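# Place the raw meat in the black tray on the scale

## Task

Move the piece of raw meat so that it rests inside the black tray on the scale. The tray must still be on the scale afterward, and the meat must not be squeezed hard enough to crush it.

## Robot and tools

Robot: two arms, left_arm and right_arm. Each ends in a sixteen-motor hand with index, middle and ring fingers plus a thumb. right_arm has a right hand; left_arm has a left hand, its mirror. Arm bases in the scene frame: left_arm at (-0.045, +0.276, +0.034) m, right_arm at (+0.047, -0.248, +0.027) m, each turned only slightly about z.

Scene frame: origin at table-top height, midway between the nominal bases. +x points out over the table, +y toward the left arm's side, +z up. Left and right in the camera images do not match the arm names. All reported positions (metres), quaternions (wxyz), velocities and Hand targets use this frame. Reported hand positions can be a few centimetres off.

Hand point frame: each arm reports a hand point just beyond the index and middle knuckles. Its +z runs along straight fingers toward the tips. +y points out of the palm face; the palm face is at y = -0.062. On the right hand +x runs across the palm away from the thumb; on the left hand +x points toward the thumb. A rigid mast sticks out on the palm side at the wrist and can strike objects.

execute_actions(actions, cameras)
- actions: a list of actions, run in order. Each action is a table of 1 to 15 rows. Each row is one control step of 1/30 s. If a table has fewer than 15 rows, its last row repeats to fill 15 steps, so every action lasts 0.5 s. An empty list moves nothing and returns images plus extra status.
- Each row is always exactly 48 numbers, each in [-1, 1], covering both arms. Order: left dx, dy, dz, rx, ry, rz; then 16 left hand motor goals; left current_limit; left speed; then the same 24 numbers for the right arm.
- dx, dy, dz, rx, ry, rz are offsets, not poses. They are measured along the scene axes from that arm's Hand target as it stood when the action began. Every row in the action uses that same starting point. 1.0 means 0.6 m of translation, or 180 degrees for the rotation vector (rx, ry, rz), which turns the hand about its target position. Sending an offset again moves the hand further. All zeros keeps the present target and re-requests it.
- The 16 hand numbers are absolute goal angles, each scaled between that hinge's two stops. Order: index_mcp, index_abd, index_pip, index_dip, middle_mcp, middle_abd, middle_pip, middle_dip, ring_mcp, ring_abd, ring_pip, ring_dip, thumb_cmc, thumb_axl, thumb_mcp, thumb_ipl. Straight values: finger mcp +0.75, abd 0.00, pip +0.58, dip +0.70; thumb_cmc +0.71, thumb_axl +0.68, thumb_mcp +0.23, thumb_ipl +0.17. Moving toward -1 curls fingers toward the palm, and thumb_cmc toward -1 brings the thumb in front of the palm. A 0 is itself a goal. To leave a hand unchanged, send back its hand_goal, hand_current_limit and hand_speed.
- current_limit: -1 gives 0 mA and +1 gives 550 mA, with 11 mA as the floor. It caps grip force and hinge speed. speed: set-points move at (speed+1)/2 of 8.5 rad/s. Both start at +0.4 and -0.6, and both persist until changed. Use a modest limit on the meat so it is not crushed.
- cameras: names to return (cam_high, cam_low, cam_left_wrist, cam_right_wrist, all 672x504), or ["all"] or []. If left out, images come only with an empty actions list. An unknown name invalidates the call.

zoom_image(camera, region): gives an enlarged view of part of the latest image from one of the four cameras. region is [x0, y0, x1, y1] in pixels, origin at the top-left corner, at most 504 wide and 504 high.

read_manual(section): returns licence text only; it does not move anything.

finished_scene(scene): takes an integer 1 to 3, this scene's number. It ends the scene permanently. The meat must stay in the tray, with the tray on the scale, without the robot's help.

Reading results:
- end_effector_position and end_effector_quat_wxyz give the hand point pose.
- Hand target is the last commanded pose after clipping. The next offsets count from it.
- Rotation commands are clipped to within 40 degrees of the current orientation each step.
- The hand often stops short of its target, and the elbow sags under load. Re-send the missing distance as an offset, or aim a little high.
- Joint velocities may say "within noise".
- Joint torques include the arm's own weight. Values 3 and 4 wrap at ±28 N m.
- Per hand motor, in the order above: hand_goal, hand_measured, hand_current_ma (positive pushes toward -1), and hand_state (moving, goal, blocked, overload).
- Step readings list intermediate positions.
- Calibration data are given for each camera. Wrist camera images may lag while the arm moves.

Cautions:
- A finger squeezes only while its goal lies past the object's surface.
- A motor drawing 495 mA or more for 5 s in total shuts down for 10 s.
- Loaded, stretched or straining arms heat up. MOTOR HOT appears at 85 °C, and at 100 °C the arm goes limp for 30 to 60 s.
- Never let the hands or arms touch each other, and never close one hand on the other.
- Do not strike the table, scale or camera stand hard.
- Do not drop the meat or release it while it is moving.
- Do not knock the tray off the scale or anything off the table.
- A loose object may get brief random pushes.
- An arm stop discards hand commands sent during it.
- The robot keeps holding its last command while you compose a reply.

Each tool is called after "Request:" as a command line: name --argument value for each argument, lists and objects as JSON in quotes; but a table of rows of numbers goes row by row, as --pt "numbers of a row", without its own name.

## Session

Request:
execute_actions --actions '[]'

Scene clock: 0.00 s.
left_arm: end_effector_position=(+0.2406, +0.3659, +0.2775) hand_goal=(+0.754, +0.000, +0.576, +0.696, +0.754, +0.000, +0.576, +0.696, +0.754, +0.000, +0.576, +0.696, +0.714, +0.678, +0.226, +0.168) hand_measured=(+0.754, +0.000, +0.576, +0.696, +0.754, +0.000, +0.576, +0.696, +0.754, +0.000, +0.576, +0.696, +0.714, +0.678, +0.226, +0.168) hand_current_ma=(+0, +0, +0, +0, +0, +0, +0, +0, +0, +0, +0, +0, +0, +0, +0, +0) hand_state=(goal, goal, goal, goal, goal, goal, goal, goal, goal, goal, goal, goal, goal, goal, goal, goal) hand_current_limit=0.40 hand_speed=-0.60 end_effector_quat_wxyz=(+0.000, +0.890, +0.456, -0.003) | right_arm: end_effector_position=(+0.1434, -0.3213, +0.1733) hand_goal=(+0.754, +0.000, +0.576, +0.696, +0.754, +0.000, +0.576, +0.696, +0.754, +0.000, +0.576, +0.696, +0.714, +0.678, +0.226, +0.168) hand_measured=(+0.754, +0.000, +0.576, +0.696, +0.754, +0.000, +0.576, +0.696, +0.754, +0.000, +0.576, +0.696, +0.714, +0.678, +0.226, +0.168) hand_current_ma=(+0, +0, +0, +0, +0, +0, +0, +0, +0, +0, +0, +0, +0, +0, +0, +0) hand_state=(goal, goal, goal, goal, goal, goal, goal, goal, goal, goal, goal, goal, goal, goal, goal, goal) hand_current_limit=0.40 hand_speed=-0.60 end_effector_quat_wxyz=(+0.002, +0.976, -0.219, +0.007)
Joint positions: left_arm=[0.565 0.949 0.984 -1.612 0 1.16] | right_arm=[-0.052 0.676 0.607 -1.489 0.007 1.985]
Joint velocities: within noise
Joint torques (N m): no reading
Heat: left arm: hottest waist 35 °C; right arm: hottest wrist yaw 33 °C.
Hand target: left_arm +0.2461, +0.3692, +0.2894; -0.001, +0.890, +0.456, +0.011 | right_arm +0.1512, -0.3215, +0.1826; -0.001, +0.975, -0.220, +0.021

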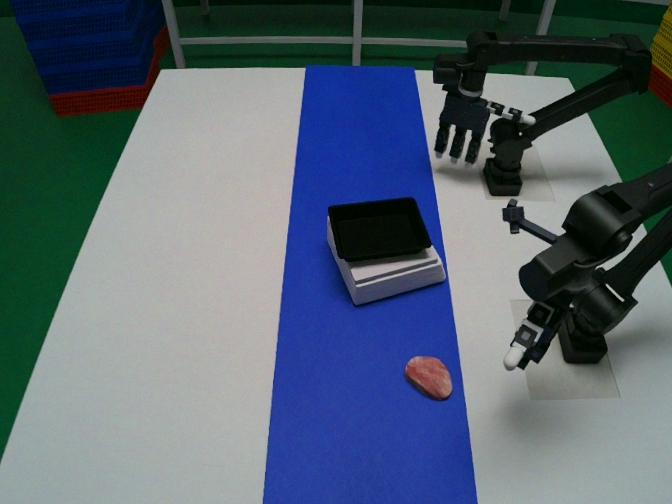

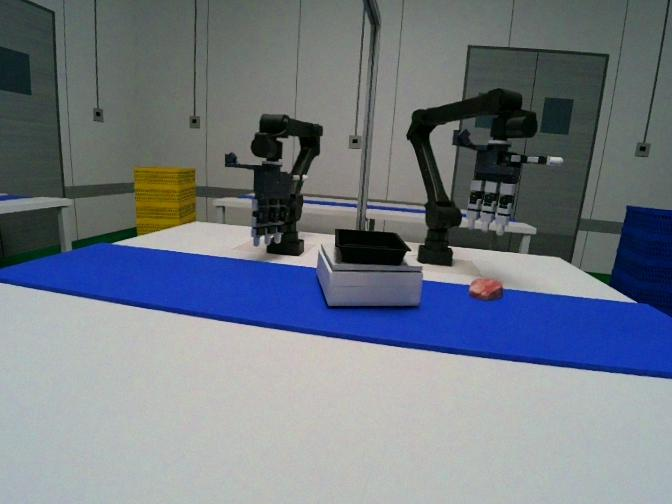

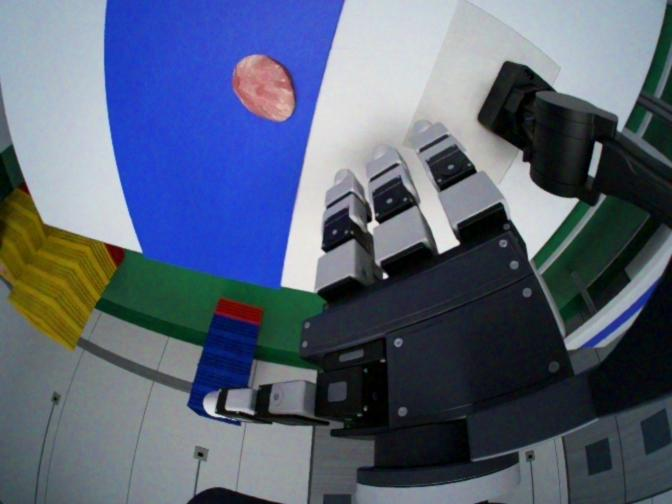

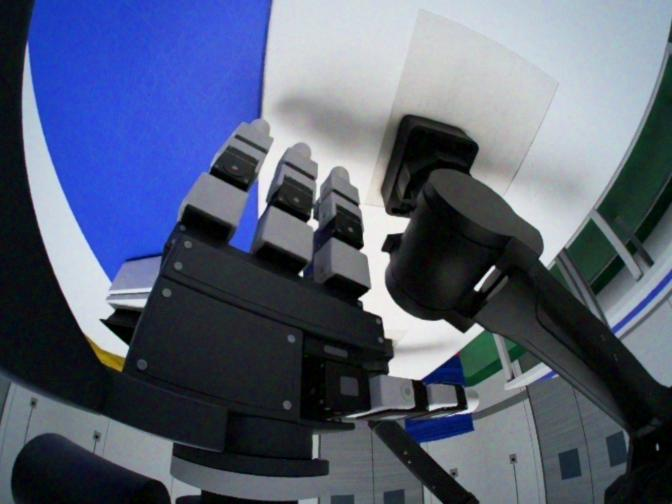

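Request:
zoom_image --camera "cam_high" --region '[300, 180, 500, 420]'

Request:
zoom_image --camera "cam_low" --region '[230, 100, 560, 330]'

Request:
zoom_image --camera "cam_left_wrist" --region '[160, 0, 500, 300]'

Scaled by 2.100 from the camera's 672x504 image, which has a finer 960x720 frame.

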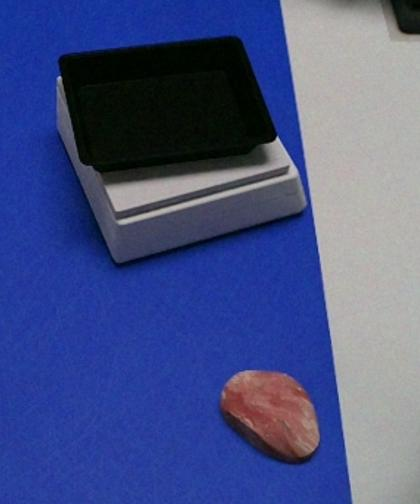

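Scaled by 1.527 from the camera's 672x504 image, which has a finer 960x720 frame.

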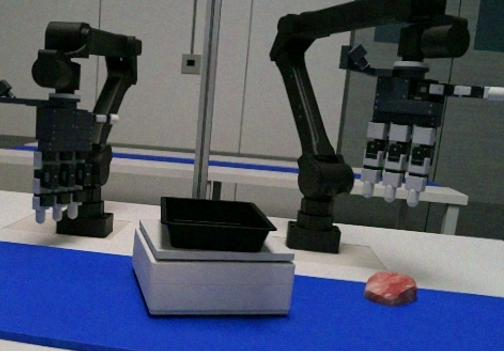

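Scaled by 1.482 from the camera's 672x504 image, which has a finer 960x720 frame.

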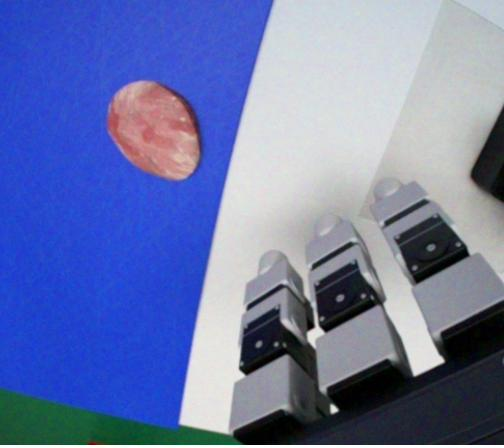

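Request:
execute_actions --actions '[[[0.025,0.0045,-0.0333,0.0309,0.0345,-0.0679,0.98,0,-0.445,0.188,0.98,0,-0.445,0.188,0.98,0,-0.445,0.188,-0.8,0.678,-0.112,0.168,0.4,-0.6,0,0,0,0,0,0,0.754,0,0.576,0.696,0.754,0,0.576,0.696,0.754,0,0.576,0.696,0.714,0.678,0.226,0.168,0.4,-0.6]],[[0.025,0.0045,-0.0333,0.0375,0.0272,-0.0679,0.98,0,-0.445,0.188,0.98,0,-0.445,0.188,0.98,0,-0.445,0.188,-0.8,0.678,-0.112,0.168,0.4,-0.6,0,0,0,0,0,0,0.754,0,0.576,0.696,0.754,0,0.576,0.696,0.754,0,0.576,0.696,0.714,0.678,0.226,0.168,0.4,-0.6]],[[0.025,0.0045,-0.0333,0.0424,0.0187,-0.0679,0.98,0,-0.445,0.188,0.98,0,-0.445,0.188,0.98,0,-0.445,0.188,-0.8,0.678,-0.112,0.168,0.4,-0.6,0,0,0,0,0,0,0.754,0,0.576,0.696,0.754,0,0.576,0.696,0.754,0,0.576,0.696,0.714,0.678,0.226,0.168,0.4,-0.6]],[[0.025,0.0045,-0.0333,0.0454,0.0093,-0.0679,0.98,0,-0.445,0.188,0.98,0,-0.445,0.188,0.98,0,-0.445,0.188,-0.8,0.678,-0.112,0.168,0.4,-0.6,0,0,0,0,0,0,0.754,0,0.576,0.696,0.754,0,0.576,0.696,0.754,0,0.576,0.696,0.714,0.678,0.226,0.168,0.4,-0.6]],[[0.025,0.0045,-0.0333,0.0463,-0.0006,-0.0679,0.98,0,-0.445,0.188,0.98,0,-0.445,0.188,0.98,0,-0.445,0.188,-0.8,0.678,-0.112,0.168,0.4,-0.6,0,0,0,0,0,0,0.754,0,0.576,0.696,0.754,0,0.576,0.696,0.754,0,0.576,0.696,0.714,0.678,0.226,0.168,0.4,-0.6]],[[0.025,0.0045,-0.0333,0.0451,-0.0103,-0.0679,0.98,0,-0.445,0.188,0.98,0,-0.445,0.188,0.98,0,-0.445,0.188,-0.8,0.678,-0.112,0.168,0.4,-0.6,0,0,0,0,0,0,0.754,0,0.576,0.696,0.754,0,0.576,0.696,0.754,0,0.576,0.696,0.714,0.678,0.226,0.168,0.4,-0.6]]]' --cameras '["all"]'

Scene clock: 358.50 s.
left_arm: end_effector_position=(+0.3349, +0.3847, +0.1729) hand_goal=(+0.980, +0.000, -0.444, +0.188, +0.980, +0.000, -0.444, +0.188, +0.980, +0.000, -0.444, +0.188, -0.800, +0.678, -0.112, +0.168) hand_measured=(+0.974, -0.002, -0.442, +0.190, +0.974, -0.002, -0.444, +0.192, +0.976, -0.002, -0.444, +0.190, -0.800, +0.678, -0.114, +0.168) hand_current_ma=(-23, -3, +3, +9, -20, -3, +2, +10, -18, -3, +1, +9, +1, -1, -4, +0) hand_state=(goal, goal, goal, goal, goal, goal, goal, goal, goal, goal, goal, goal, goal, goal, goal, goal) hand_current_limit=0.40 hand_speed=-0.60 end_effector_quat_wxyz=(-0.418, +0.901, -0.101, +0.053) | right_arm: end_effector_position=(+0.1434, -0.3213, +0.1733) hand_goal=(+0.754, +0.000, +0.576, +0.696, +0.754, +0.000, +0.576, +0.696, +0.754, +0.000, +0.576, +0.696, +0.714, +0.678, +0.226, +0.168) hand_measured=(+0.754, +0.000, +0.576, +0.696, +0.754, +0.000, +0.576, +0.696, +0.754, +0.000, +0.576, +0.696, +0.714, +0.678, +0.224, +0.168) hand_current_ma=(+0, +0, +0, +0, +0, +0, +0, +0, +0, +0, +0, +0, +0, +0, +0, +0) hand_state=(goal, goal, goal, goal, goal, goal, goal, goal, goal, goal, goal, goal, goal, goal, goal, goal) hand_current_limit=0.40 hand_speed=-0.60 end_effector_quat_wxyz=(+0.002, +0.976, -0.219, +0.007)
Joint positions: left_arm=[0.142 1.211 0.878 -0.852 -0.8 2.072] | right_arm=[-0.052 0.676 0.607 -1.489 0.007 1.985]
Joint torques (N m): left_arm=[1.14 -8 8.91 0.85 -0.78 0.29] | right_arm=[-0.21 0.15 10.41 0.01 0.04 0.11]
Heat: left arm: hottest elbow 44 °C; right arm: hottest elbow 35 °C.
Hand target: left_arm +0.3360, +0.3854, +0.1695; -0.411, +0.895, -0.155, +0.078 | right_arm +0.1512, -0.3215, +0.1826; -0.001, +0.975, -0.220, +0.021
Off the commanded pose: left_arm 0.004 m, 7 deg | right_arm 0.012 m, 2 deg.
joint sent to its limit (left arm) — joint 6 (wrist roll), upper limit. The joint targets are off in orientation, not in position.
Step readings (end_effector_position of left_arm | right_arm):
0: (+0.2406, +0.3659, +0.2775) | (+0.1434, -0.3213, +0.1733)
1: (+0.2383, +0.3690, +0.2739) | (+0.1434, -0.3213, +0.1733)
2: (+0.2355, +0.3734, +0.2688) | (+0.1434, -0.3213, +0.1733)
4: (+0.2403, +0.3731, +0.2595) | (+0.1434, -0.3213, +0.1733)
8: (+0.2468, +0.3681, +0.2433) | (+0.1434, -0.3213, +0.1733)
15: (+0.2460, +0.3666, +0.2428) | (+0.1434, -0.3213, +0.1733)
16: (+0.2438, +0.3703, +0.2405) | (+0.1434, -0.3213, +0.1733)
17: (+0.2423, +0.3764, +0.2372) | (+0.1434, -0.3213, +0.1733)
19: (+0.2507, +0.3764, +0.2334) | (+0.1434, -0.3213, +0.1733)
23: (+0.2598, +0.3698, +0.2265) | (+0.1434, -0.3213, +0.1733)
30: (+0.2585, +0.3683, +0.2255) | (+0.1434, -0.3213, +0.1733)
31: (+0.2572, +0.3731, +0.2240) | (+0.1434, -0.3213, +0.1733)
32: (+0.2571, +0.3811, +0.2216) | (+0.1434, -0.3213, +0.1733)
34: (+0.2672, +0.3810, +0.2180) | (+0.1434, -0.3213, +0.1733)
38: (+0.2753, +0.3733, +0.2107) | (+0.1434, -0.3213, +0.1733)
45: (+0.2736, +0.3721, +0.2098) | (+0.1434, -0.3213, +0.1733)
46: (+0.2737, +0.3774, +0.2094) | (+0.1434, -0.3213, +0.1733)
47: (+0.2765, +0.3866, +0.2092) | (+0.1434, -0.3213, +0.1733)
49: (+0.2913, +0.3875, +0.2090) | (+0.1434, -0.3213, +0.1733)
53: (+0.3016, +0.3795, +0.2069) | (+0.1434, -0.3213, +0.1733)
60: (+0.2999, +0.3788, +0.2066) | (+0.1434, -0.3213, +0.1733)
61: (+0.3002, +0.3838, +0.2055) | (+0.1434, -0.3213, +0.1733)
62: (+0.3046, +0.3926, +0.2044) | (+0.1434, -0.3213, +0.1733)
64: (+0.3177, +0.3919, +0.2009) | (+0.1434, -0.3213, +0.1733)
68: (+0.3242, +0.3838, +0.1945) | (+0.1434, -0.3213, +0.1733)
75: (+0.3221, +0.3837, +0.1928) | (+0.1434, -0.3213, +0.1733)
76: (+0.3225, +0.3888, +0.1916) | (+0.1434, -0.3213, +0.1733)
77: (+0.3267, +0.3964, +0.1905) | (+0.1434, -0.3213, +0.1733)
79: (+0.3333, +0.3947, +0.1833) | (+0.1434, -0.3213, +0.1733)
83: (+0.3345, +0.3846, +0.1731) | (+0.1434, -0.3213, +0.1733)
90: (+0.3352, +0.3847, +0.1730) | (+0.1434, -0.3213, +0.1733)
camera_calibration:
cam_left_wrist: T_world_to_cam=[[-0.660351, 0.615955, 0.429577, -0.114935], [0.343821, -0.260576, 0.902157, -0.220341], [0.667625, 0.743438, -0.0397061, -0.378816], [0, 0, 0, 1]] pos_world=[0.252768, 0.295005, 0.233114]

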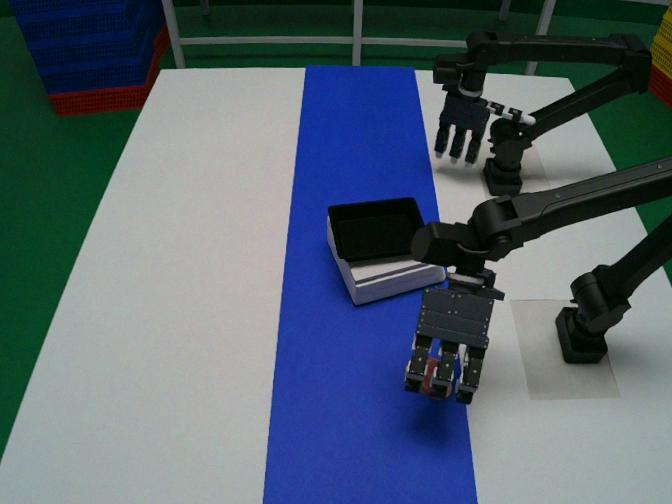

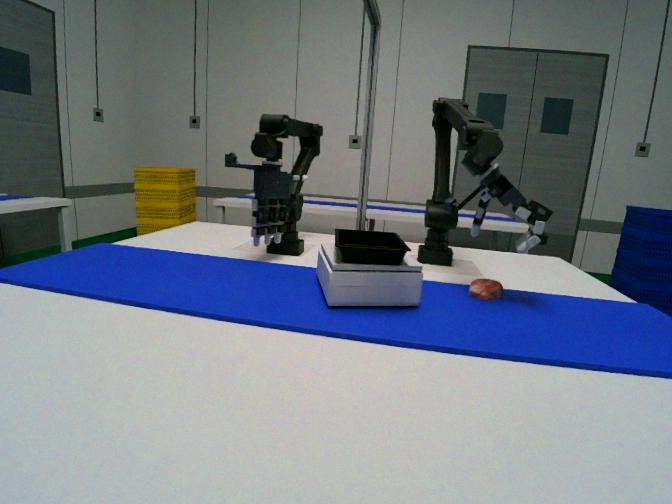

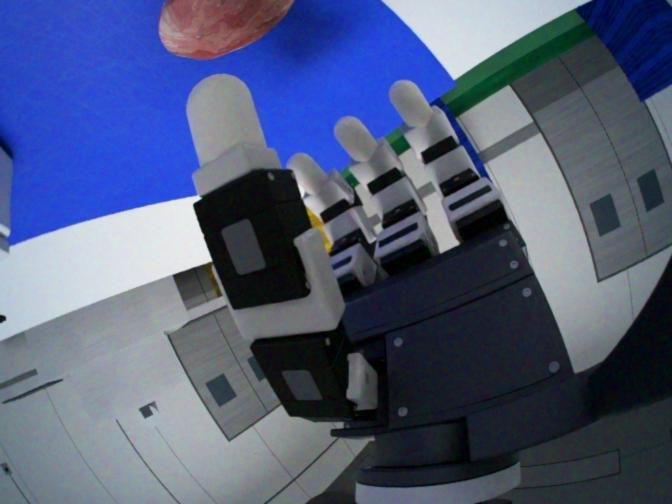

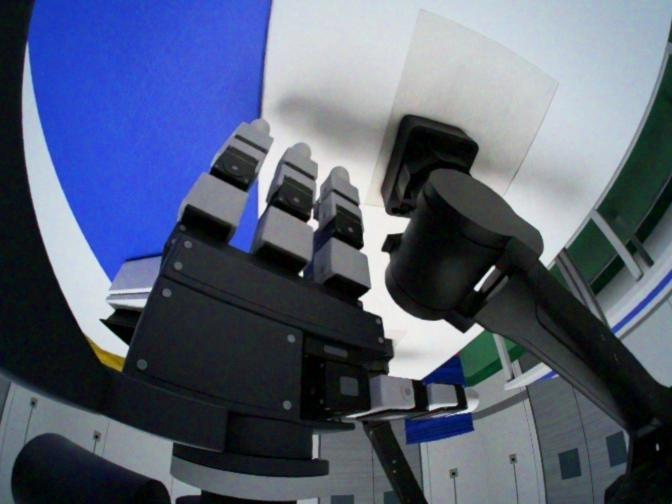

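Request:
execute_actions --actions '[[[0.001,0.004,-0.06,0.0144,-0.0035,0.013,0.98,0,-0.591,0.261,0.98,0,-0.591,0.261,0.98,0,-0.591,0.261,-0.8,0.678,-0.079,0.168,0.4,-0.6,0,0,0,0,0,0,0.754,0,0.576,0.696,0.754,0,0.576,0.696,0.754,0,0.576,0.696,0.714,0.678,0.226,0.168,0.4,-0.6]],[[0.001,0.004,-0.06,0.0144,-0.0035,0.013,0.98,0,-0.591,0.261,0.98,0,-0.591,0.261,0.98,0,-0.591,0.261,-0.8,0.678,-0.079,0.168,0.4,-0.6,0,0,0,0,0,0,0.754,0,0.576,0.696,0.754,0,0.576,0.696,0.754,0,0.576,0.696,0.714,0.678,0.226,0.168,0.4,-0.6]],[[0.001,0.004,-0.06,0.0144,-0.0035,0.013,0.98,0,-0.591,0.261,0.98,0,-0.591,0.261,0.98,0,-0.591,0.261,-0.8,0.678,-0.079,0.168,0.4,-0.6,0,0,0,0,0,0,0.754,0,0.576,0.696,0.754,0,0.576,0.696,0.754,0,0.576,0.696,0.714,0.678,0.226,0.168,0.4,-0.6]]]' --cameras '["all"]'

Request:
zoom_image --camera "cam_low" --region '[400, 170, 580, 320]'

Request:
zoom_image --camera "cam_high" --region '[370, 280, 530, 430]'

Scene clock: 402.43 s.
left_arm: end_effector_position=(+0.3342, +0.3957, +0.0599) hand_goal=(+0.980, +0.000, -0.590, +0.262, +0.980, +0.000, -0.590, +0.262, +0.980, +0.000, -0.590, +0.262, -0.800, +0.678, -0.078, +0.168) hand_measured=(+0.972, -0.002, -0.588, +0.260, +0.972, -0.002, -0.588, +0.260, +0.974, -0.002, -0.588, +0.260, -0.800, +0.678, -0.080, +0.168) hand_current_ma=(-34, -3, +8, -7, -30, -3, +9, -8, -26, -3, +8, -8, +1, -1, -7, +0) hand_state=(goal, goal, goal, goal, goal, goal, goal, goal, goal, goal, goal, goal, goal, goal, goal, goal) hand_current_limit=0.40 hand_speed=-0.60 end_effector_quat_wxyz=(-0.475, +0.874, -0.093, +0.048) | right_arm: end_effector_position=(+0.1434, -0.3213, +0.1733) hand_goal=(+0.754, +0.000, +0.576, +0.696, +0.754, +0.000, +0.576, +0.696, +0.754, +0.000, +0.576, +0.696, +0.714, +0.678, +0.226, +0.168) hand_measured=(+0.754, +0.000, +0.576, +0.696, +0.754, +0.000, +0.576, +0.696, +0.754, +0.000, +0.576, +0.696, +0.714, +0.678, +0.224, +0.168) hand_current_ma=(+0, +0, +0, +0, +0, +0, +0, +0, +0, +0, +0, +0, +0, +0, +0, +0) hand_state=(goal, goal, goal, goal, goal, goal, goal, goal, goal, goal, goal, goal, goal, goal, goal, goal) hand_current_limit=0.40 hand_speed=-0.60 end_effector_quat_wxyz=(+0.002, +0.976, -0.219, +0.007)
Joint positions: left_arm=[0.109 1.401 0.668 -0.425 -0.934 2.074] | right_arm=[-0.052 0.676 0.607 -1.489 0.007 1.985]
Joint torques (N m): left_arm=[0.5 -9.7 7.42 0.85 -0.89 0.24] | right_arm=[-0.15 0.15 10.41 -0.01 0.04 0.11]
Heat: left arm: hottest elbow 41 °C; right arm: hottest elbow 35 °C.
Hand target: left_arm +0.3378, +0.3925, +0.0614; -0.477, +0.872, -0.099, +0.057 | right_arm +0.1512, -0.3215, +0.1826; -0.001, +0.975, -0.220, +0.021
Off the commanded pose: left_arm 0.005 m, 1 deg | right_arm 0.012 m, 2 deg.
joint sent to its limit (left arm) — joint 6 (wrist roll), upper limit. The joint targets still meet the commanded pose.
Step readings (end_effector_position of left_arm | right_arm):
0: (+0.3349, +0.3847, +0.1729) | (+0.1434, -0.3213, +0.1733)
1: (+0.3353, +0.3870, +0.1712) | (+0.1434, -0.3213, +0.1733)
2: (+0.3384, +0.3908, +0.1690) | (+0.1434, -0.3213, +0.1733)
4: (+0.3374, +0.3911, +0.1561) | (+0.1434, -0.3213, +0.1733)
8: (+0.3308, +0.3901, +0.1345) | (+0.1434, -0.3213, +0.1733)
15: (+0.3326, +0.3905, +0.1319) | (+0.1434, -0.3213, +0.1733)
16: (+0.3333, +0.3925, +0.1309) | (+0.1434, -0.3213, +0.1733)
17: (+0.3368, +0.3956, +0.1294) | (+0.1434, -0.3213, +0.1733)
19: (+0.3379, +0.3952, +0.1190) | (+0.1434, -0.3213, +0.1733)
23: (+0.3328, +0.3928, +0.0995) | (+0.1434, -0.3213, +0.1733)
30: (+0.3340, +0.3926, +0.0968) | (+0.1434, -0.3213, +0.1733)
31: (+0.3347, +0.3948, +0.0960) | (+0.1434, -0.3213, +0.1733)
32: (+0.3384, +0.3975, +0.0948) | (+0.1434, -0.3213, +0.1733)
34: (+0.3399, +0.3977, +0.0840) | (+0.1434, -0.3213, +0.1733)
38: (+0.3336, +0.3960, +0.0628) | (+0.1434, -0.3213, +0.1733)
45: (+0.3341, +0.3957, +0.0598) | (+0.1434, -0.3213, +0.1733)
camera_calibration:
cam_left_wrist: T_world_to_cam=[[-0.676184, 0.546184, 0.494427, -0.0446159], [0.338548, -0.365696, 0.866979, -0.0697865], [0.65434, 0.753624, 0.0623681, -0.396687], [0, 0, 0, 1]] pos_world=[0.253026, 0.297801, 0.107303]

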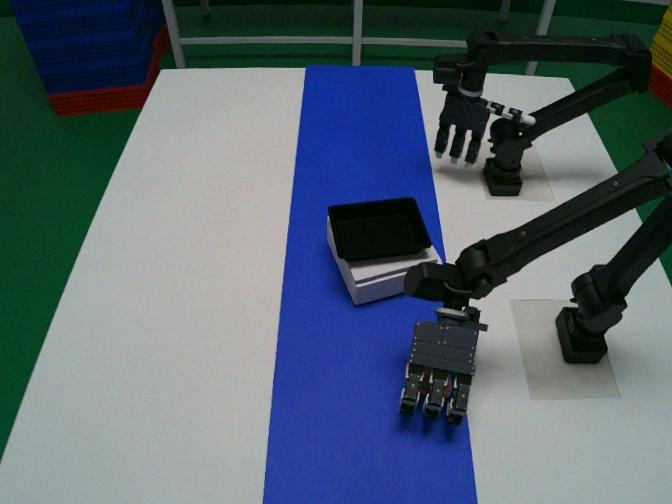

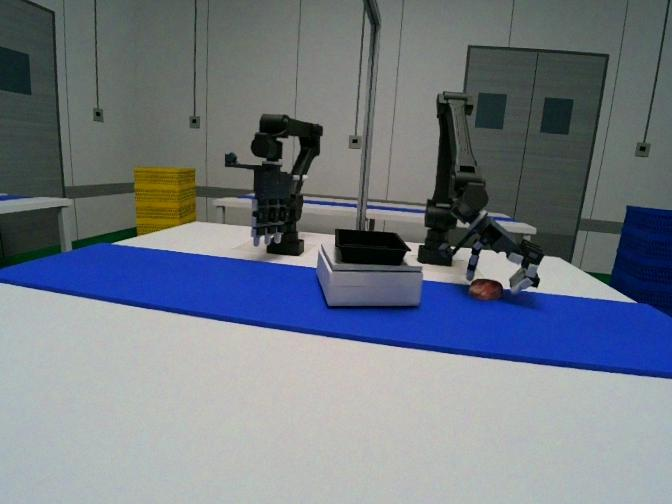

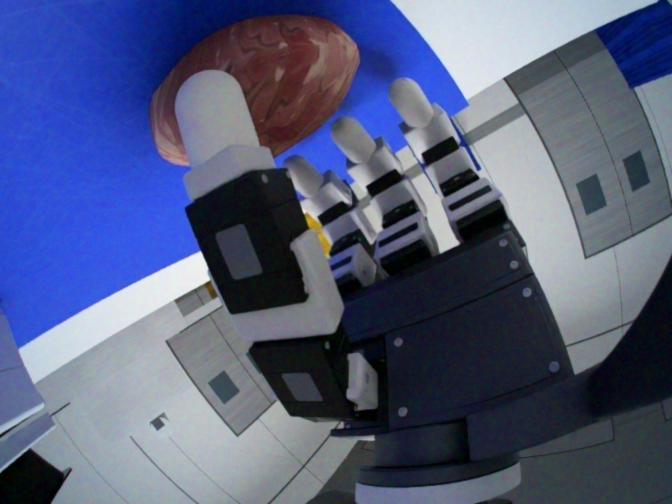

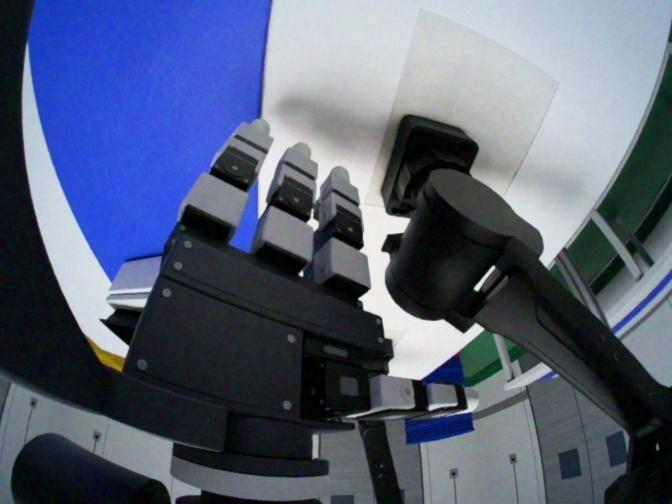

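Scaled by 2.800 from the camera's 672x504 image, which has a finer 960x720 frame.

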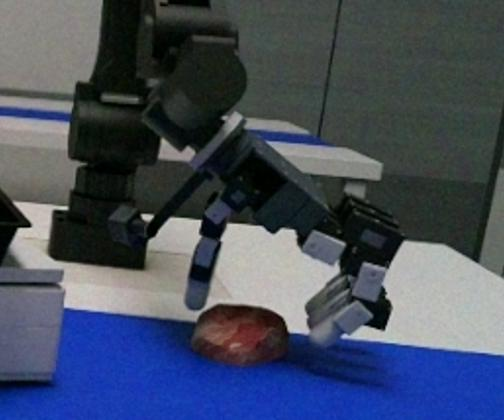

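Scaled by 3.150 from the camera's 672x504 image, which has a finer 960x720 frame.

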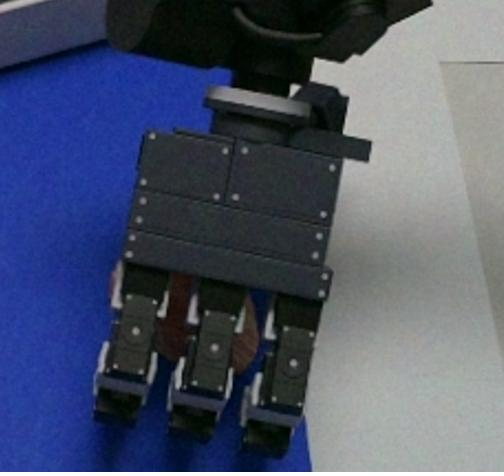

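Request:
execute_actions --actions '[[[-0.003,-0.013,0,0,0,0,0.98,0,-0.591,0.261,0.98,0,-0.591,0.261,0.98,0,-0.591,0.261,-0.8,0.678,0.09,0.168,0.4,-0.6,0,0,0,0,0,0,0.754,0,0.576,0.696,0.754,0,0.576,0.696,0.754,0,0.576,0.696,0.714,0.678,0.226,0.168,0.4,-0.6]],[[0,0,-0.0283,0,0,0,0.98,0,-0.591,0.261,0.98,0,-0.591,0.261,0.98,0,-0.591,0.261,-0.8,0.678,0.09,0.168,0.4,-0.6,0,0,0,0,0,0,0.754,0,0.576,0.696,0.754,0,0.576,0.696,0.754,0,0.576,0.696,0.714,0.678,0.226,0.168,0.4,-0.6]],[[0,0,-0.0283,0,0,0,0.98,0,-0.591,0.261,0.98,0,-0.591,0.261,0.98,0,-0.591,0.261,-0.8,0.678,0.09,0.168,0.4,-0.6,0,0,0,0,0,0,0.754,0,0.576,0.696,0.754,0,0.576,0.696,0.754,0,0.576,0.696,0.714,0.678,0.226,0.168,0.4,-0.6]]]' --cameras '["cam_low","cam_left_wrist"]'

Request:
zoom_image --camera "cam_low" --region '[400, 170, 580, 320]'

Scene clock: 439.43 s.
left_arm: end_effector_position=(+0.3378, +0.3888, +0.0343) hand_goal=(+0.980, +0.000, -0.590, +0.262, +0.980, +0.000, -0.590, +0.262, +0.980, +0.000, -0.590, +0.262, -0.800, +0.678, +0.090, +0.168) hand_measured=(+0.974, +0.000, -0.598, +0.256, +0.972, -0.002, -0.594, +0.258, +0.972, -0.002, -0.590, +0.260, -0.800, +0.678, +0.086, +0.168) hand_current_ma=(-23, -3, -29, -23, -30, -3, -16, -16, -27, -3, +0, -8, +1, -1, -19, +0) hand_state=(goal, goal, goal, goal, goal, goal, goal, goal, goal, goal, goal, goal, goal, goal, goal, goal) hand_current_limit=0.40 hand_speed=-0.60 end_effector_quat_wxyz=(-0.479, +0.871, -0.094, +0.056) | right_arm: end_effector_position=(+0.1434, -0.3213, +0.1733) hand_goal=(+0.754, +0.000, +0.576, +0.696, +0.754, +0.000, +0.576, +0.696, +0.754, +0.000, +0.576, +0.696, +0.714, +0.678, +0.226, +0.168) hand_measured=(+0.754, +0.000, +0.576, +0.696, +0.754, +0.000, +0.576, +0.696, +0.754, +0.000, +0.576, +0.696, +0.714, +0.678, +0.224, +0.168) hand_current_ma=(+0, +0, +0, +0, +0, +0, +0, +0, +0, +0, +0, +0, +0, +0, +0, +0) hand_state=(goal, goal, goal, goal, goal, goal, goal, goal, goal, goal, goal, goal, goal, goal, goal, goal) hand_current_limit=0.40 hand_speed=-0.60 end_effector_quat_wxyz=(+0.002, +0.976, -0.219, +0.007)
Joint positions: left_arm=[0.085 1.468 0.638 -0.327 -0.947 2.058] | right_arm=[-0.052 0.676 0.607 -1.489 0.007 1.985]
Joint torques (N m): left_arm=[0.67 -8.94 6.17 0.85 -0.64 0.15] | right_arm=[-0.21 0.15 10.43 0.02 0.05 0.11]
Heat: left arm: hottest elbow 38 °C; right arm: hottest elbow 35 °C.
Hand target: left_arm +0.3360, +0.3848, +0.0275; -0.477, +0.872, -0.099, +0.057 | right_arm +0.1512, -0.3215, +0.1826; -0.001, +0.975, -0.220, +0.021
Off the commanded pose: left_arm 0.008 m, 1 deg | right_arm 0.012 m, 2 deg.
Step readings (end_effector_position of left_arm | right_arm):
0: (+0.3342, +0.3957, +0.0599) | (+0.1434, -0.3213, +0.1733)
1: (+0.3344, +0.3954, +0.0600) | (+0.1434, -0.3213, +0.1733)
2: (+0.3350, +0.3941, +0.0604) | (+0.1434, -0.3213, +0.1733)
4: (+0.3360, +0.3916, +0.0606) | (+0.1434, -0.3213, +0.1733)
8: (+0.3373, +0.3881, +0.0606) | (+0.1434, -0.3213, +0.1733)
15: (+0.3376, +0.3878, +0.0607) | (+0.1434, -0.3213, +0.1733)
16: (+0.3378, +0.3879, +0.0602) | (+0.1434, -0.3213, +0.1733)
17: (+0.3389, +0.3880, +0.0595) | (+0.1434, -0.3213, +0.1733)
19: (+0.3386, +0.3880, +0.0559) | (+0.1434, -0.3213, +0.1733)
23: (+0.3353, +0.3878, +0.0492) | (+0.1434, -0.3213, +0.1733)
30: (+0.3354, +0.3878, +0.0486) | (+0.1434, -0.3213, +0.1733)
31: (+0.3359, +0.3880, +0.0479) | (+0.1434, -0.3213, +0.1733)
32: (+0.3379, +0.3881, +0.0467) | (+0.1434, -0.3213, +0.1733)
34: (+0.3391, +0.3882, +0.0413) | (+0.1434, -0.3213, +0.1733)
38: (+0.3378, +0.3888, +0.0343) | (+0.1434, -0.3213, +0.1733)
45: (+0.3378, +0.3888, +0.0343) | (+0.1434, -0.3213, +0.1733)
camera_calibration:
cam_left_wrist: T_world_to_cam=[[-0.678001, 0.547961, 0.489952, -0.0256699], [0.322772, -0.376911, 0.868191, -0.0416656], [0.660404, 0.746777, 0.0786793, -0.392113], [0, 0, 0, 1]] pos_world=[0.254997, 0.291183, 0.079602]
Images, in order (width x height): cam_low 672x504, cam_left_wrist 672x504.

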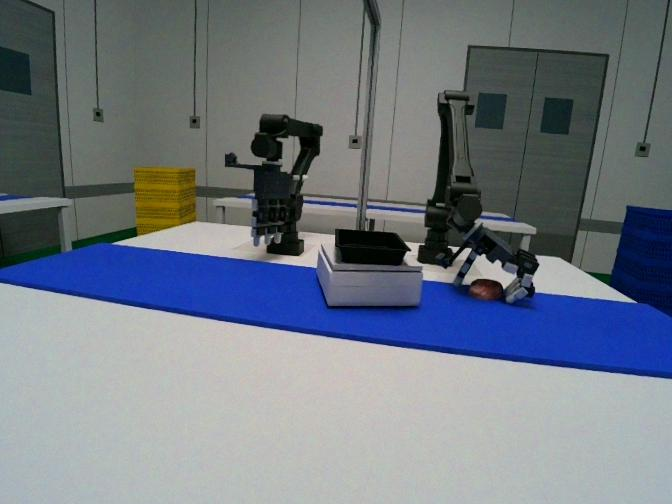

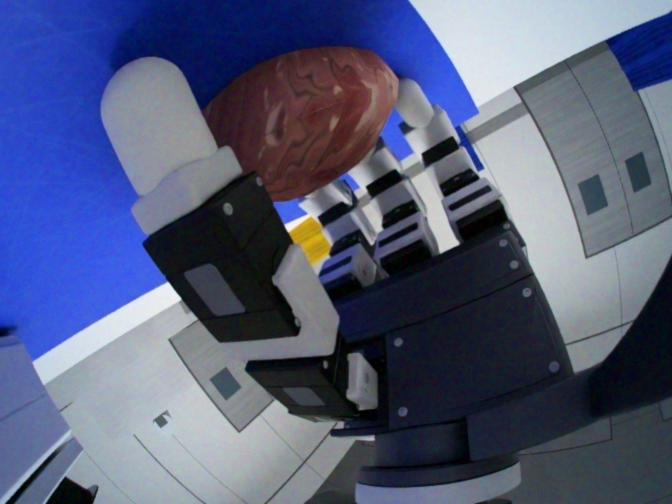

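Scaled by 2.800 from the camera's 672x504 image, which has a finer 960x720 frame.

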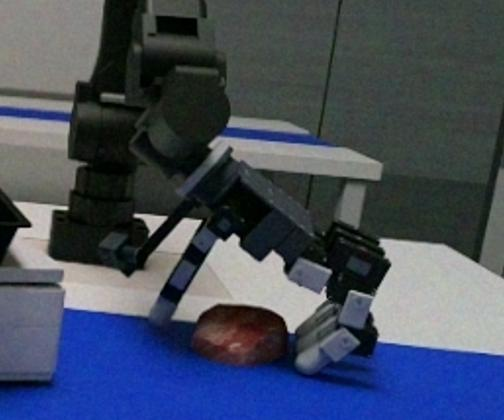

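Request:
execute_actions --actions '[[[0,0,0.015,0,0,0,0.98,0,-0.591,0.261,0.98,0,-0.591,0.261,0.98,0,-0.591,0.261,-0.8,0.678,0.0,0.168,0.0,-0.8,0,0,0,0,0,0,0.754,0,0.576,0.696,0.754,0,0.576,0.696,0.754,0,0.576,0.696,0.714,0.678,0.226,0.168,0.4,-0.6]],[[0,0,0,0,0,0,0.98,0,-0.68,0.261,0.98,0,-0.68,0.261,0.98,0,-0.68,0.261,-0.8,0.678,-0.135,0.168,0.0,-0.8,0,0,0,0,0,0,0.754,0,0.576,0.696,0.754,0,0.576,0.696,0.754,0,0.576,0.696,0.714,0.678,0.226,0.168,0.4,-0.6]],[[0,0,0,0,0,0,0.98,0,-0.75,0.261,0.98,0,-0.75,0.261,0.98,0,-0.75,0.261,-0.8,0.678,-0.2,0.168,0.0,-0.8,0,0,0,0,0,0,0.754,0,0.576,0.696,0.754,0,0.576,0.696,0.754,0,0.576,0.696,0.714,0.678,0.226,0.168,0.4,-0.6]]]' --cameras '["cam_low","cam_left_wrist"]'

Request:
zoom_image --camera "cam_low" --region '[400, 170, 580, 320]'

Scene clock: 465.17 s.
left_arm: end_effector_position=(+0.3363, +0.3883, +0.0340) hand_goal=(+0.980, +0.000, -0.750, +0.262, +0.980, +0.000, -0.750, +0.262, +0.980, +0.000, -0.750, +0.262, -0.800, +0.678, -0.200, +0.168) hand_measured=(+0.974, +0.000, -0.746, +0.260, +0.984, -0.002, -0.714, +0.266, +0.972, -0.002, -0.746, +0.260, -0.800, +0.678, -0.128, +0.176) hand_current_ma=(-23, -3, +14, -7, +11, -3, +143, +17, -27, -3, +13, -8, +1, -1, +275, +41) hand_state=(goal, goal, goal, goal, goal, goal, blocked, goal, goal, goal, goal, goal, goal, goal, blocked, goal) hand_current_limit=0.00 hand_speed=-0.80 end_effector_quat_wxyz=(-0.478, +0.872, -0.096, +0.054) | right_arm: end_effector_position=(+0.1434, -0.3213, +0.1733) hand_goal=(+0.754, +0.000, +0.576, +0.696, +0.754, +0.000, +0.576, +0.696, +0.754, +0.000, +0.576, +0.696, +0.714, +0.678, +0.226, +0.168) hand_measured=(+0.754, +0.000, +0.576, +0.696, +0.754, +0.000, +0.576, +0.696, +0.754, +0.000, +0.576, +0.696, +0.714, +0.678, +0.224, +0.168) hand_current_ma=(+0, +0, +0, +0, +0, +0, +0, +0, +0, +0, +0, +0, +0, +0, +0, +0) hand_state=(goal, goal, goal, goal, goal, goal, goal, goal, goal, goal, goal, goal, goal, goal, goal, goal) hand_current_limit=0.40 hand_speed=-0.60 end_effector_quat_wxyz=(+0.002, +0.976, -0.219, +0.007)
Joint positions: left_arm=[0.085 1.466 0.638 -0.335 -0.945 2.058] | right_arm=[-0.052 0.676 0.607 -1.489 0.007 1.985]
Joint torques (N m): left_arm=[0.67 -10.7 6.83 -0.02 -0.74 0.15] | right_arm=[-0.21 0.15 10.41 0.01 0.04 0.1]
Heat: left arm: hottest elbow 37 °C; right arm: hottest elbow 35 °C.
Hand target: left_arm +0.3361, +0.3849, +0.0367; -0.477, +0.871, -0.098, +0.057 | right_arm +0.1512, -0.3215, +0.1826; -0.001, +0.975, -0.220, +0.021
Off the commanded pose: left_arm 0.004 m, 0 deg | right_arm 0.012 m, 2 deg.
Step readings (end_effector_position of left_arm | right_arm):
0: (+0.3378, +0.3888, +0.0343) | (+0.1434, -0.3213, +0.1733)
1: (+0.3376, +0.3888, +0.0344) | (+0.1434, -0.3213, +0.1733)
2: (+0.3375, +0.3888, +0.0346) | (+0.1434, -0.3213, +0.1733)
4: (+0.3372, +0.3888, +0.0346) | (+0.1434, -0.3213, +0.1733)
8: (+0.3372, +0.3888, +0.0346) | (+0.1434, -0.3213, +0.1733)
15: (+0.3372, +0.3888, +0.0346) | (+0.1434, -0.3213, +0.1733)
16: (+0.3372, +0.3888, +0.0346) | (+0.1434, -0.3213, +0.1733)
17: (+0.3372, +0.3888, +0.0346) | (+0.1434, -0.3213, +0.1733)
19: (+0.3365, +0.3887, +0.0344) | (+0.1434, -0.3213, +0.1733)
23: (+0.3363, +0.3885, +0.0342) | (+0.1434, -0.3213, +0.1733)
30: (+0.3362, +0.3885, +0.0341) | (+0.1434, -0.3213, +0.1733)
31: (+0.3362, +0.3885, +0.0341) | (+0.1434, -0.3213, +0.1733)
32: (+0.3363, +0.3884, +0.0341) | (+0.1434, -0.3213, +0.1733)
34: (+0.3363, +0.3883, +0.0340) | (+0.1434, -0.3213, +0.1733)
38: (+0.3363, +0.3883, +0.0340) | (+0.1434, -0.3213, +0.1733)
45: (+0.3363, +0.3883, +0.0340) | (+0.1434, -0.3213, +0.1733)
camera_calibration:
cam_left_wrist: T_world_to_cam=[[-0.674514, 0.550027, 0.492443, -0.0283113], [0.32754, -0.374833, 0.867305, -0.0435396], [0.661625, 0.746304, 0.0726744, -0.390777], [0, 0, 0, 1]] pos_world=[0.253712, 0.29089, 0.0801033]
Images, in order (width x height): cam_low 672x504, cam_left_wrist 672x504.

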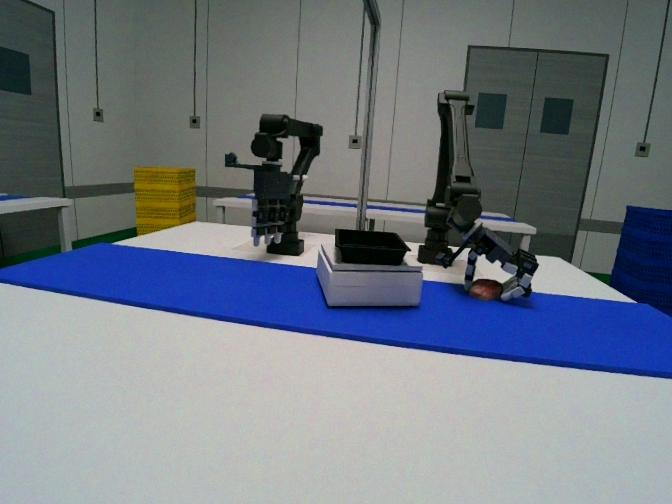

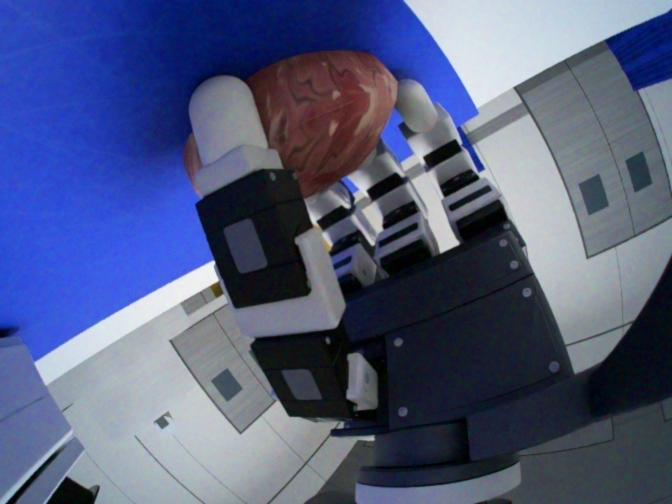

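Scaled by 2.800 from the camera's 672x504 image, which has a finer 960x720 frame.

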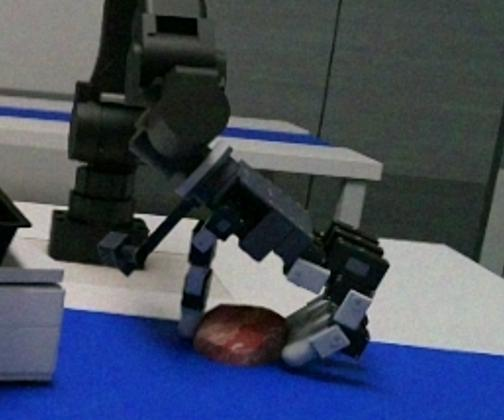

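Request:
execute_actions --actions '[[[0,0,0,0,0,0,0.98,0,-0.82,0.2,0.98,0,-0.8,0.261,0.98,0,-0.82,0.2,-0.8,0.678,-0.2,0.168,0.0,-0.8,0,0,0,0,0,0,0.754,0,0.576,0.696,0.754,0,0.576,0.696,0.754,0,0.576,0.696,0.714,0.678,0.226,0.168,0.4,-0.6]],[[0,0,0,0,0,0,0.98,0,-0.92,0.2,0.98,0,-0.86,0.261,0.98,0,-0.92,0.2,-0.8,0.678,-0.22,0.168,0.0,-0.8,0,0,0,0,0,0,0.754,0,0.576,0.696,0.754,0,0.576,0.696,0.754,0,0.576,0.696,0.714,0.678,0.226,0.168,0.4,-0.6]]]' --cameras '["cam_low","cam_left_wrist"]'

Request:
zoom_image --camera "cam_low" --region '[400, 170, 580, 320]'

Scene clock: 476.73 s.
left_arm: end_effector_position=(+0.3363, +0.3883, +0.0340) hand_goal=(+0.980, +0.000, -0.920, +0.200, +0.980, +0.000, -0.860, +0.262, +0.980, +0.000, -0.920, +0.200, -0.800, +0.678, -0.220, +0.168) hand_measured=(+0.974, +0.000, -0.914, +0.204, +0.994, -0.002, -0.774, +0.274, +0.972, -0.002, -0.916, +0.204, -0.800, +0.678, -0.128, +0.176) hand_current_ma=(-23, -3, +18, +10, +54, -3, +275, +44, -27, -3, +16, +11, +3, -1, +275, +43) hand_state=(goal, goal, goal, goal, goal, goal, blocked, goal, goal, goal, goal, goal, goal, goal, blocked, goal) hand_current_limit=0.00 hand_speed=-0.80 end_effector_quat_wxyz=(-0.478, +0.872, -0.096, +0.054) | right_arm: end_effector_position=(+0.1434, -0.3213, +0.1733) hand_goal=(+0.754, +0.000, +0.576, +0.696, +0.754, +0.000, +0.576, +0.696, +0.754, +0.000, +0.576, +0.696, +0.714, +0.678, +0.226, +0.168) hand_measured=(+0.754, +0.000, +0.576, +0.696, +0.754, +0.000, +0.576, +0.696, +0.754, +0.000, +0.576, +0.696, +0.714, +0.678, +0.224, +0.168) hand_current_ma=(+0, +0, +0, +0, +0, +0, +0, +0, +0, +0, +0, +0, +0, +0, +0, +0) hand_state=(goal, goal, goal, goal, goal, goal, goal, goal, goal, goal, goal, goal, goal, goal, goal, goal) hand_current_limit=0.40 hand_speed=-0.60 end_effector_quat_wxyz=(+0.002, +0.976, -0.219, +0.007)
Joint positions: left_arm=[0.085 1.466 0.638 -0.335 -0.945 2.058] | right_arm=[-0.052 0.676 0.607 -1.489 0.007 1.985]
Joint torques (N m): left_arm=[0.62 -10.7 6.83 -0.02 -0.74 0.15] | right_arm=[-0.21 0.15 10.4 -0.01 0.04 0.1]
Heat: left arm: hottest elbow 37 °C; right arm: hottest elbow 35 °C.
Hand target: left_arm +0.3361, +0.3849, +0.0367; -0.477, +0.871, -0.098, +0.057 | right_arm +0.1512, -0.3215, +0.1826; -0.001, +0.975, -0.220, +0.021
Off the commanded pose: left_arm 0.004 m, 0 deg | right_arm 0.012 m, 2 deg.
Step readings (end_effector_position of left_arm | right_arm):
0: (+0.3363, +0.3883, +0.0340) | (+0.1434, -0.3213, +0.1733)
1: (+0.3363, +0.3883, +0.0340) | (+0.1434, -0.3213, +0.1733)
2: (+0.3363, +0.3883, +0.0340) | (+0.1434, -0.3213, +0.1733)
4: (+0.3363, +0.3883, +0.0340) | (+0.1434, -0.3213, +0.1733)
8: (+0.3363, +0.3883, +0.0340) | (+0.1434, -0.3213, +0.1733)
15: (+0.3363, +0.3883, +0.0340) | (+0.1434, -0.3213, +0.1733)
16: (+0.3363, +0.3883, +0.0340) | (+0.1434, -0.3213, +0.1733)
17: (+0.3363, +0.3883, +0.0340) | (+0.1434, -0.3213, +0.1733)
19: (+0.3363, +0.3883, +0.0340) | (+0.1434, -0.3213, +0.1733)
23: (+0.3363, +0.3883, +0.0340) | (+0.1434, -0.3213, +0.1733)
30: (+0.3363, +0.3883, +0.0340) | (+0.1434, -0.3213, +0.1733)
camera_calibration:
cam_left_wrist: T_world_to_cam=[[-0.674514, 0.550027, 0.492443, -0.0283113], [0.32754, -0.374833, 0.867305, -0.0435396], [0.661625, 0.746304, 0.0726744, -0.390777], [0, 0, 0, 1]] pos_world=[0.253712, 0.29089, 0.0801033]
Images, in order (width x height): cam_low 672x504, cam_left_wrist 672x504.

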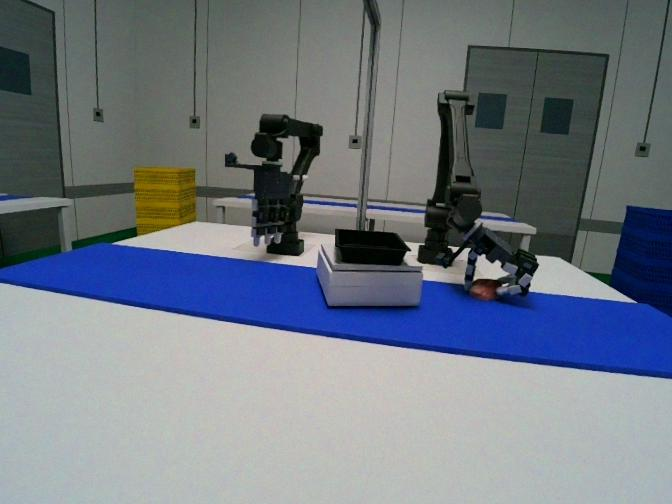

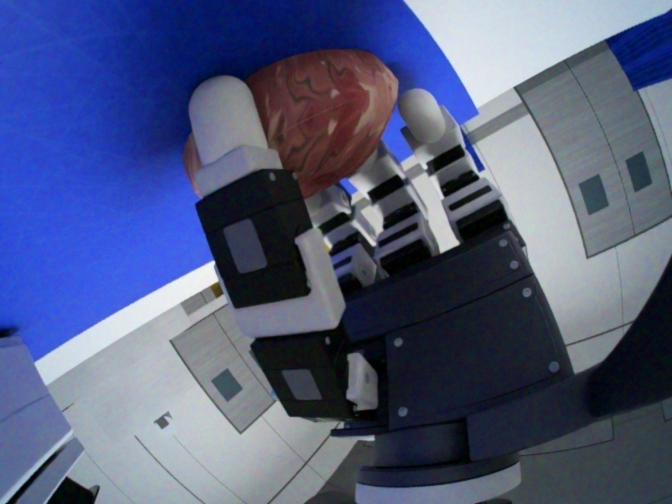

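Scaled by 2.800 from the camera's 672x504 image, which has a finer 960x720 frame.

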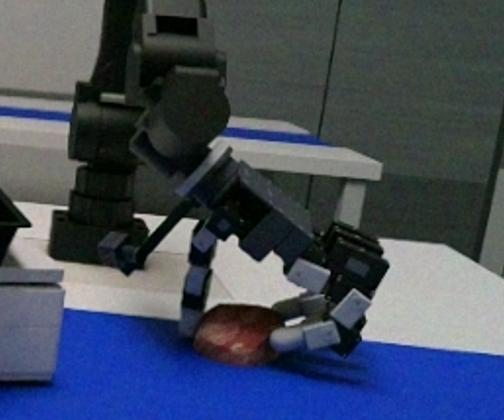

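Request:
execute_actions --actions '[[[0,0,0,0,0,0,0.98,0,-0.97,0.1,0.98,0,-0.86,0.261,0.98,0,-0.97,0.1,-0.8,0.678,-0.22,0.168,0.0,-0.8,0,0,0,0,0,0,0.754,0,0.576,0.696,0.754,0,0.576,0.696,0.754,0,0.576,0.696,0.714,0.678,0.226,0.168,0.4,-0.6]],[[0,0,0,0,0,0,0.98,0,-0.97,-0.2,0.98,0,-0.86,0.261,0.98,0,-0.97,-0.2,-0.8,0.678,-0.22,0.168,0.0,-0.8,0,0,0,0,0,0,0.754,0,0.576,0.696,0.754,0,0.576,0.696,0.754,0,0.576,0.696,0.714,0.678,0.226,0.168,0.4,-0.6]],[[0,0,0.0333,0,0,0,0.98,0,-0.97,-0.2,0.98,0,-0.86,0.261,0.98,0,-0.97,-0.2,-0.8,0.678,-0.22,0.168,0.0,-0.8,0,0,0,0,0,0,0.754,0,0.576,0.696,0.754,0,0.576,0.696,0.754,0,0.576,0.696,0.714,0.678,0.226,0.168,0.4,-0.6]]]' --cameras '["cam_low","cam_left_wrist"]'

Request:
zoom_image --camera "cam_low" --region '[400, 170, 580, 320]'

Scene clock: 496.80 s.
left_arm: end_effector_position=(+0.3250, +0.3872, +0.0445) hand_goal=(+0.980, +0.000, -0.970, -0.200, +0.980, +0.000, -0.860, +0.262, +0.980, +0.000, -0.970, -0.200, -0.800, +0.678, -0.220, +0.168) hand_measured=(+0.974, +0.000, -0.964, -0.196, +0.994, +0.000, -0.774, +0.276, +0.972, -0.002, -0.964, -0.196, -0.788, +0.682, -0.138, +0.176) hand_current_ma=(-23, -3, +19, +11, +59, -2, +275, +54, -27, -3, +17, +12, +45, +20, +275, +44) hand_state=(goal, goal, goal, goal, goal, goal, blocked, goal, goal, goal, goal, goal, goal, goal, blocked, goal) hand_current_limit=0.00 hand_speed=-0.80 end_effector_quat_wxyz=(-0.475, +0.873, -0.103, +0.042) | right_arm: end_effector_position=(+0.1434, -0.3213, +0.1733) hand_goal=(+0.754, +0.000, +0.576, +0.696, +0.754, +0.000, +0.576, +0.696, +0.754, +0.000, +0.576, +0.696, +0.714, +0.678, +0.226, +0.168) hand_measured=(+0.754, +0.000, +0.576, +0.696, +0.754, +0.000, +0.576, +0.696, +0.754, +0.000, +0.576, +0.696, +0.714, +0.678, +0.224, +0.168) hand_current_ma=(+0, +0, +0, +0, +0, +0, +0, +0, +0, +0, +0, +0, +0, +0, +0, +0) hand_state=(goal, goal, goal, goal, goal, goal, goal, goal, goal, goal, goal, goal, goal, goal, goal, goal) hand_current_limit=0.40 hand_speed=-0.60 end_effector_quat_wxyz=(+0.002, +0.976, -0.219, +0.007)
Joint positions: left_arm=[0.085 1.421 0.638 -0.408 -0.942 2.058] | right_arm=[-0.052 0.676 0.607 -1.489 0.007 1.985]
Joint torques (N m): left_arm=[0.67 -10.7 8.72 -0.01 -0.82 0.16] | right_arm=[-0.21 0.21 10.41 -0.01 0.05 0.1]
Heat: left arm: hottest elbow 36 °C; right arm: hottest elbow 35 °C.
Hand target: left_arm +0.3361, +0.3848, +0.0566; -0.477, +0.872, -0.098, +0.057 | right_arm +0.1512, -0.3215, +0.1826; -0.001, +0.975, -0.220, +0.021
Off the commanded pose: left_arm 0.017 m, 2 deg | right_arm 0.012 m, 2 deg.
Step readings (end_effector_position of left_arm | right_arm):
0: (+0.3363, +0.3883, +0.0340) | (+0.1434, -0.3213, +0.1733)
1: (+0.3363, +0.3883, +0.0340) | (+0.1434, -0.3213, +0.1733)
2: (+0.3363, +0.3883, +0.0340) | (+0.1434, -0.3213, +0.1733)
4: (+0.3363, +0.3883, +0.0340) | (+0.1434, -0.3213, +0.1733)
8: (+0.3363, +0.3883, +0.0340) | (+0.1434, -0.3213, +0.1733)
15: (+0.3363, +0.3883, +0.0340) | (+0.1434, -0.3213, +0.1733)
16: (+0.3363, +0.3883, +0.0340) | (+0.1434, -0.3213, +0.1733)
17: (+0.3363, +0.3883, +0.0340) | (+0.1434, -0.3213, +0.1733)
19: (+0.3363, +0.3883, +0.0340) | (+0.1434, -0.3213, +0.1733)
23: (+0.3363, +0.3883, +0.0340) | (+0.1434, -0.3213, +0.1733)
30: (+0.3363, +0.3883, +0.0340) | (+0.1434, -0.3213, +0.1733)
31: (+0.3348, +0.3881, +0.0341) | (+0.1434, -0.3213, +0.1733)
32: (+0.3319, +0.3877, +0.0350) | (+0.1434, -0.3213, +0.1733)
34: (+0.3271, +0.3873, +0.0388) | (+0.1434, -0.3213, +0.1733)
38: (+0.3258, +0.3873, +0.0445) | (+0.1434, -0.3213, +0.1733)
45: (+0.3250, +0.3872, +0.0445) | (+0.1434, -0.3213, +0.1733)
camera_calibration:
cam_left_wrist: T_world_to_cam=[[-0.660435, 0.552326, 0.508687, -0.0467121], [0.350971, -0.371829, 0.859397, -0.0577639], [0.663812, 0.746109, 0.051719, -0.383024], [0, 0, 0, 1]] pos_world=[0.243679, 0.2901, 0.0932135]
Images, in order (width x height): cam_low 672x504, cam_left_wrist 672x504.

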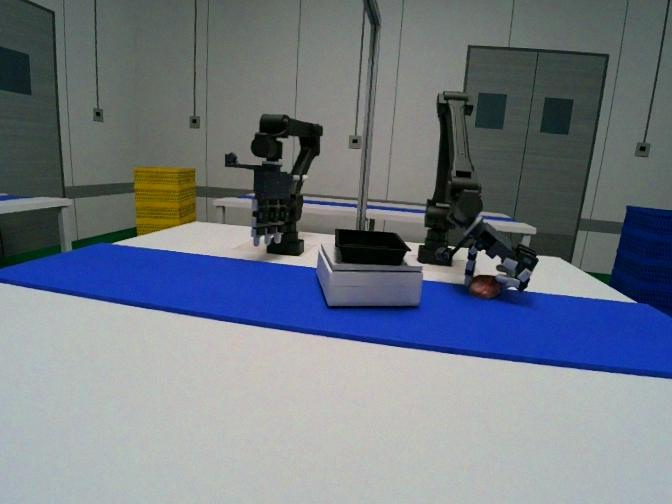

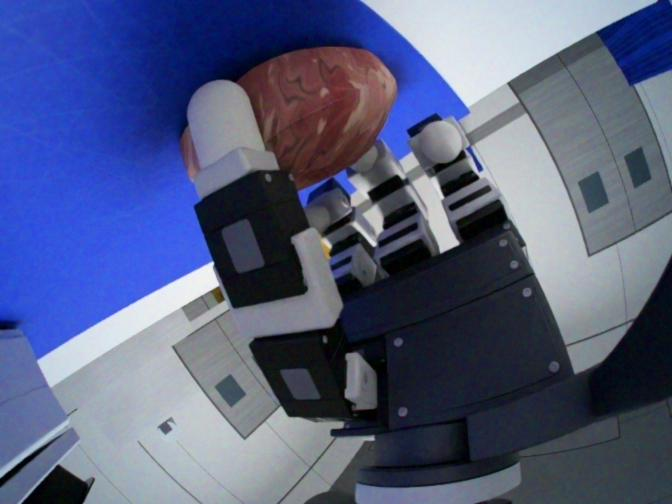

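Scaled by 2.800 from the camera's 672x504 image, which has a finer 960x720 frame.

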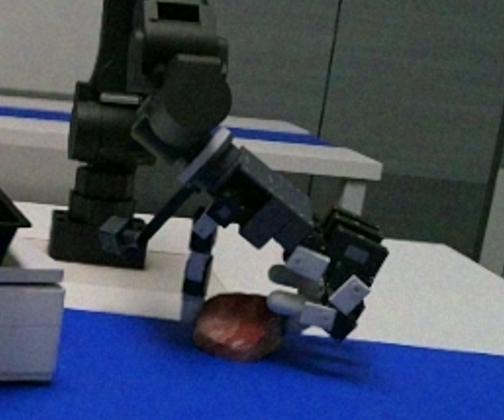

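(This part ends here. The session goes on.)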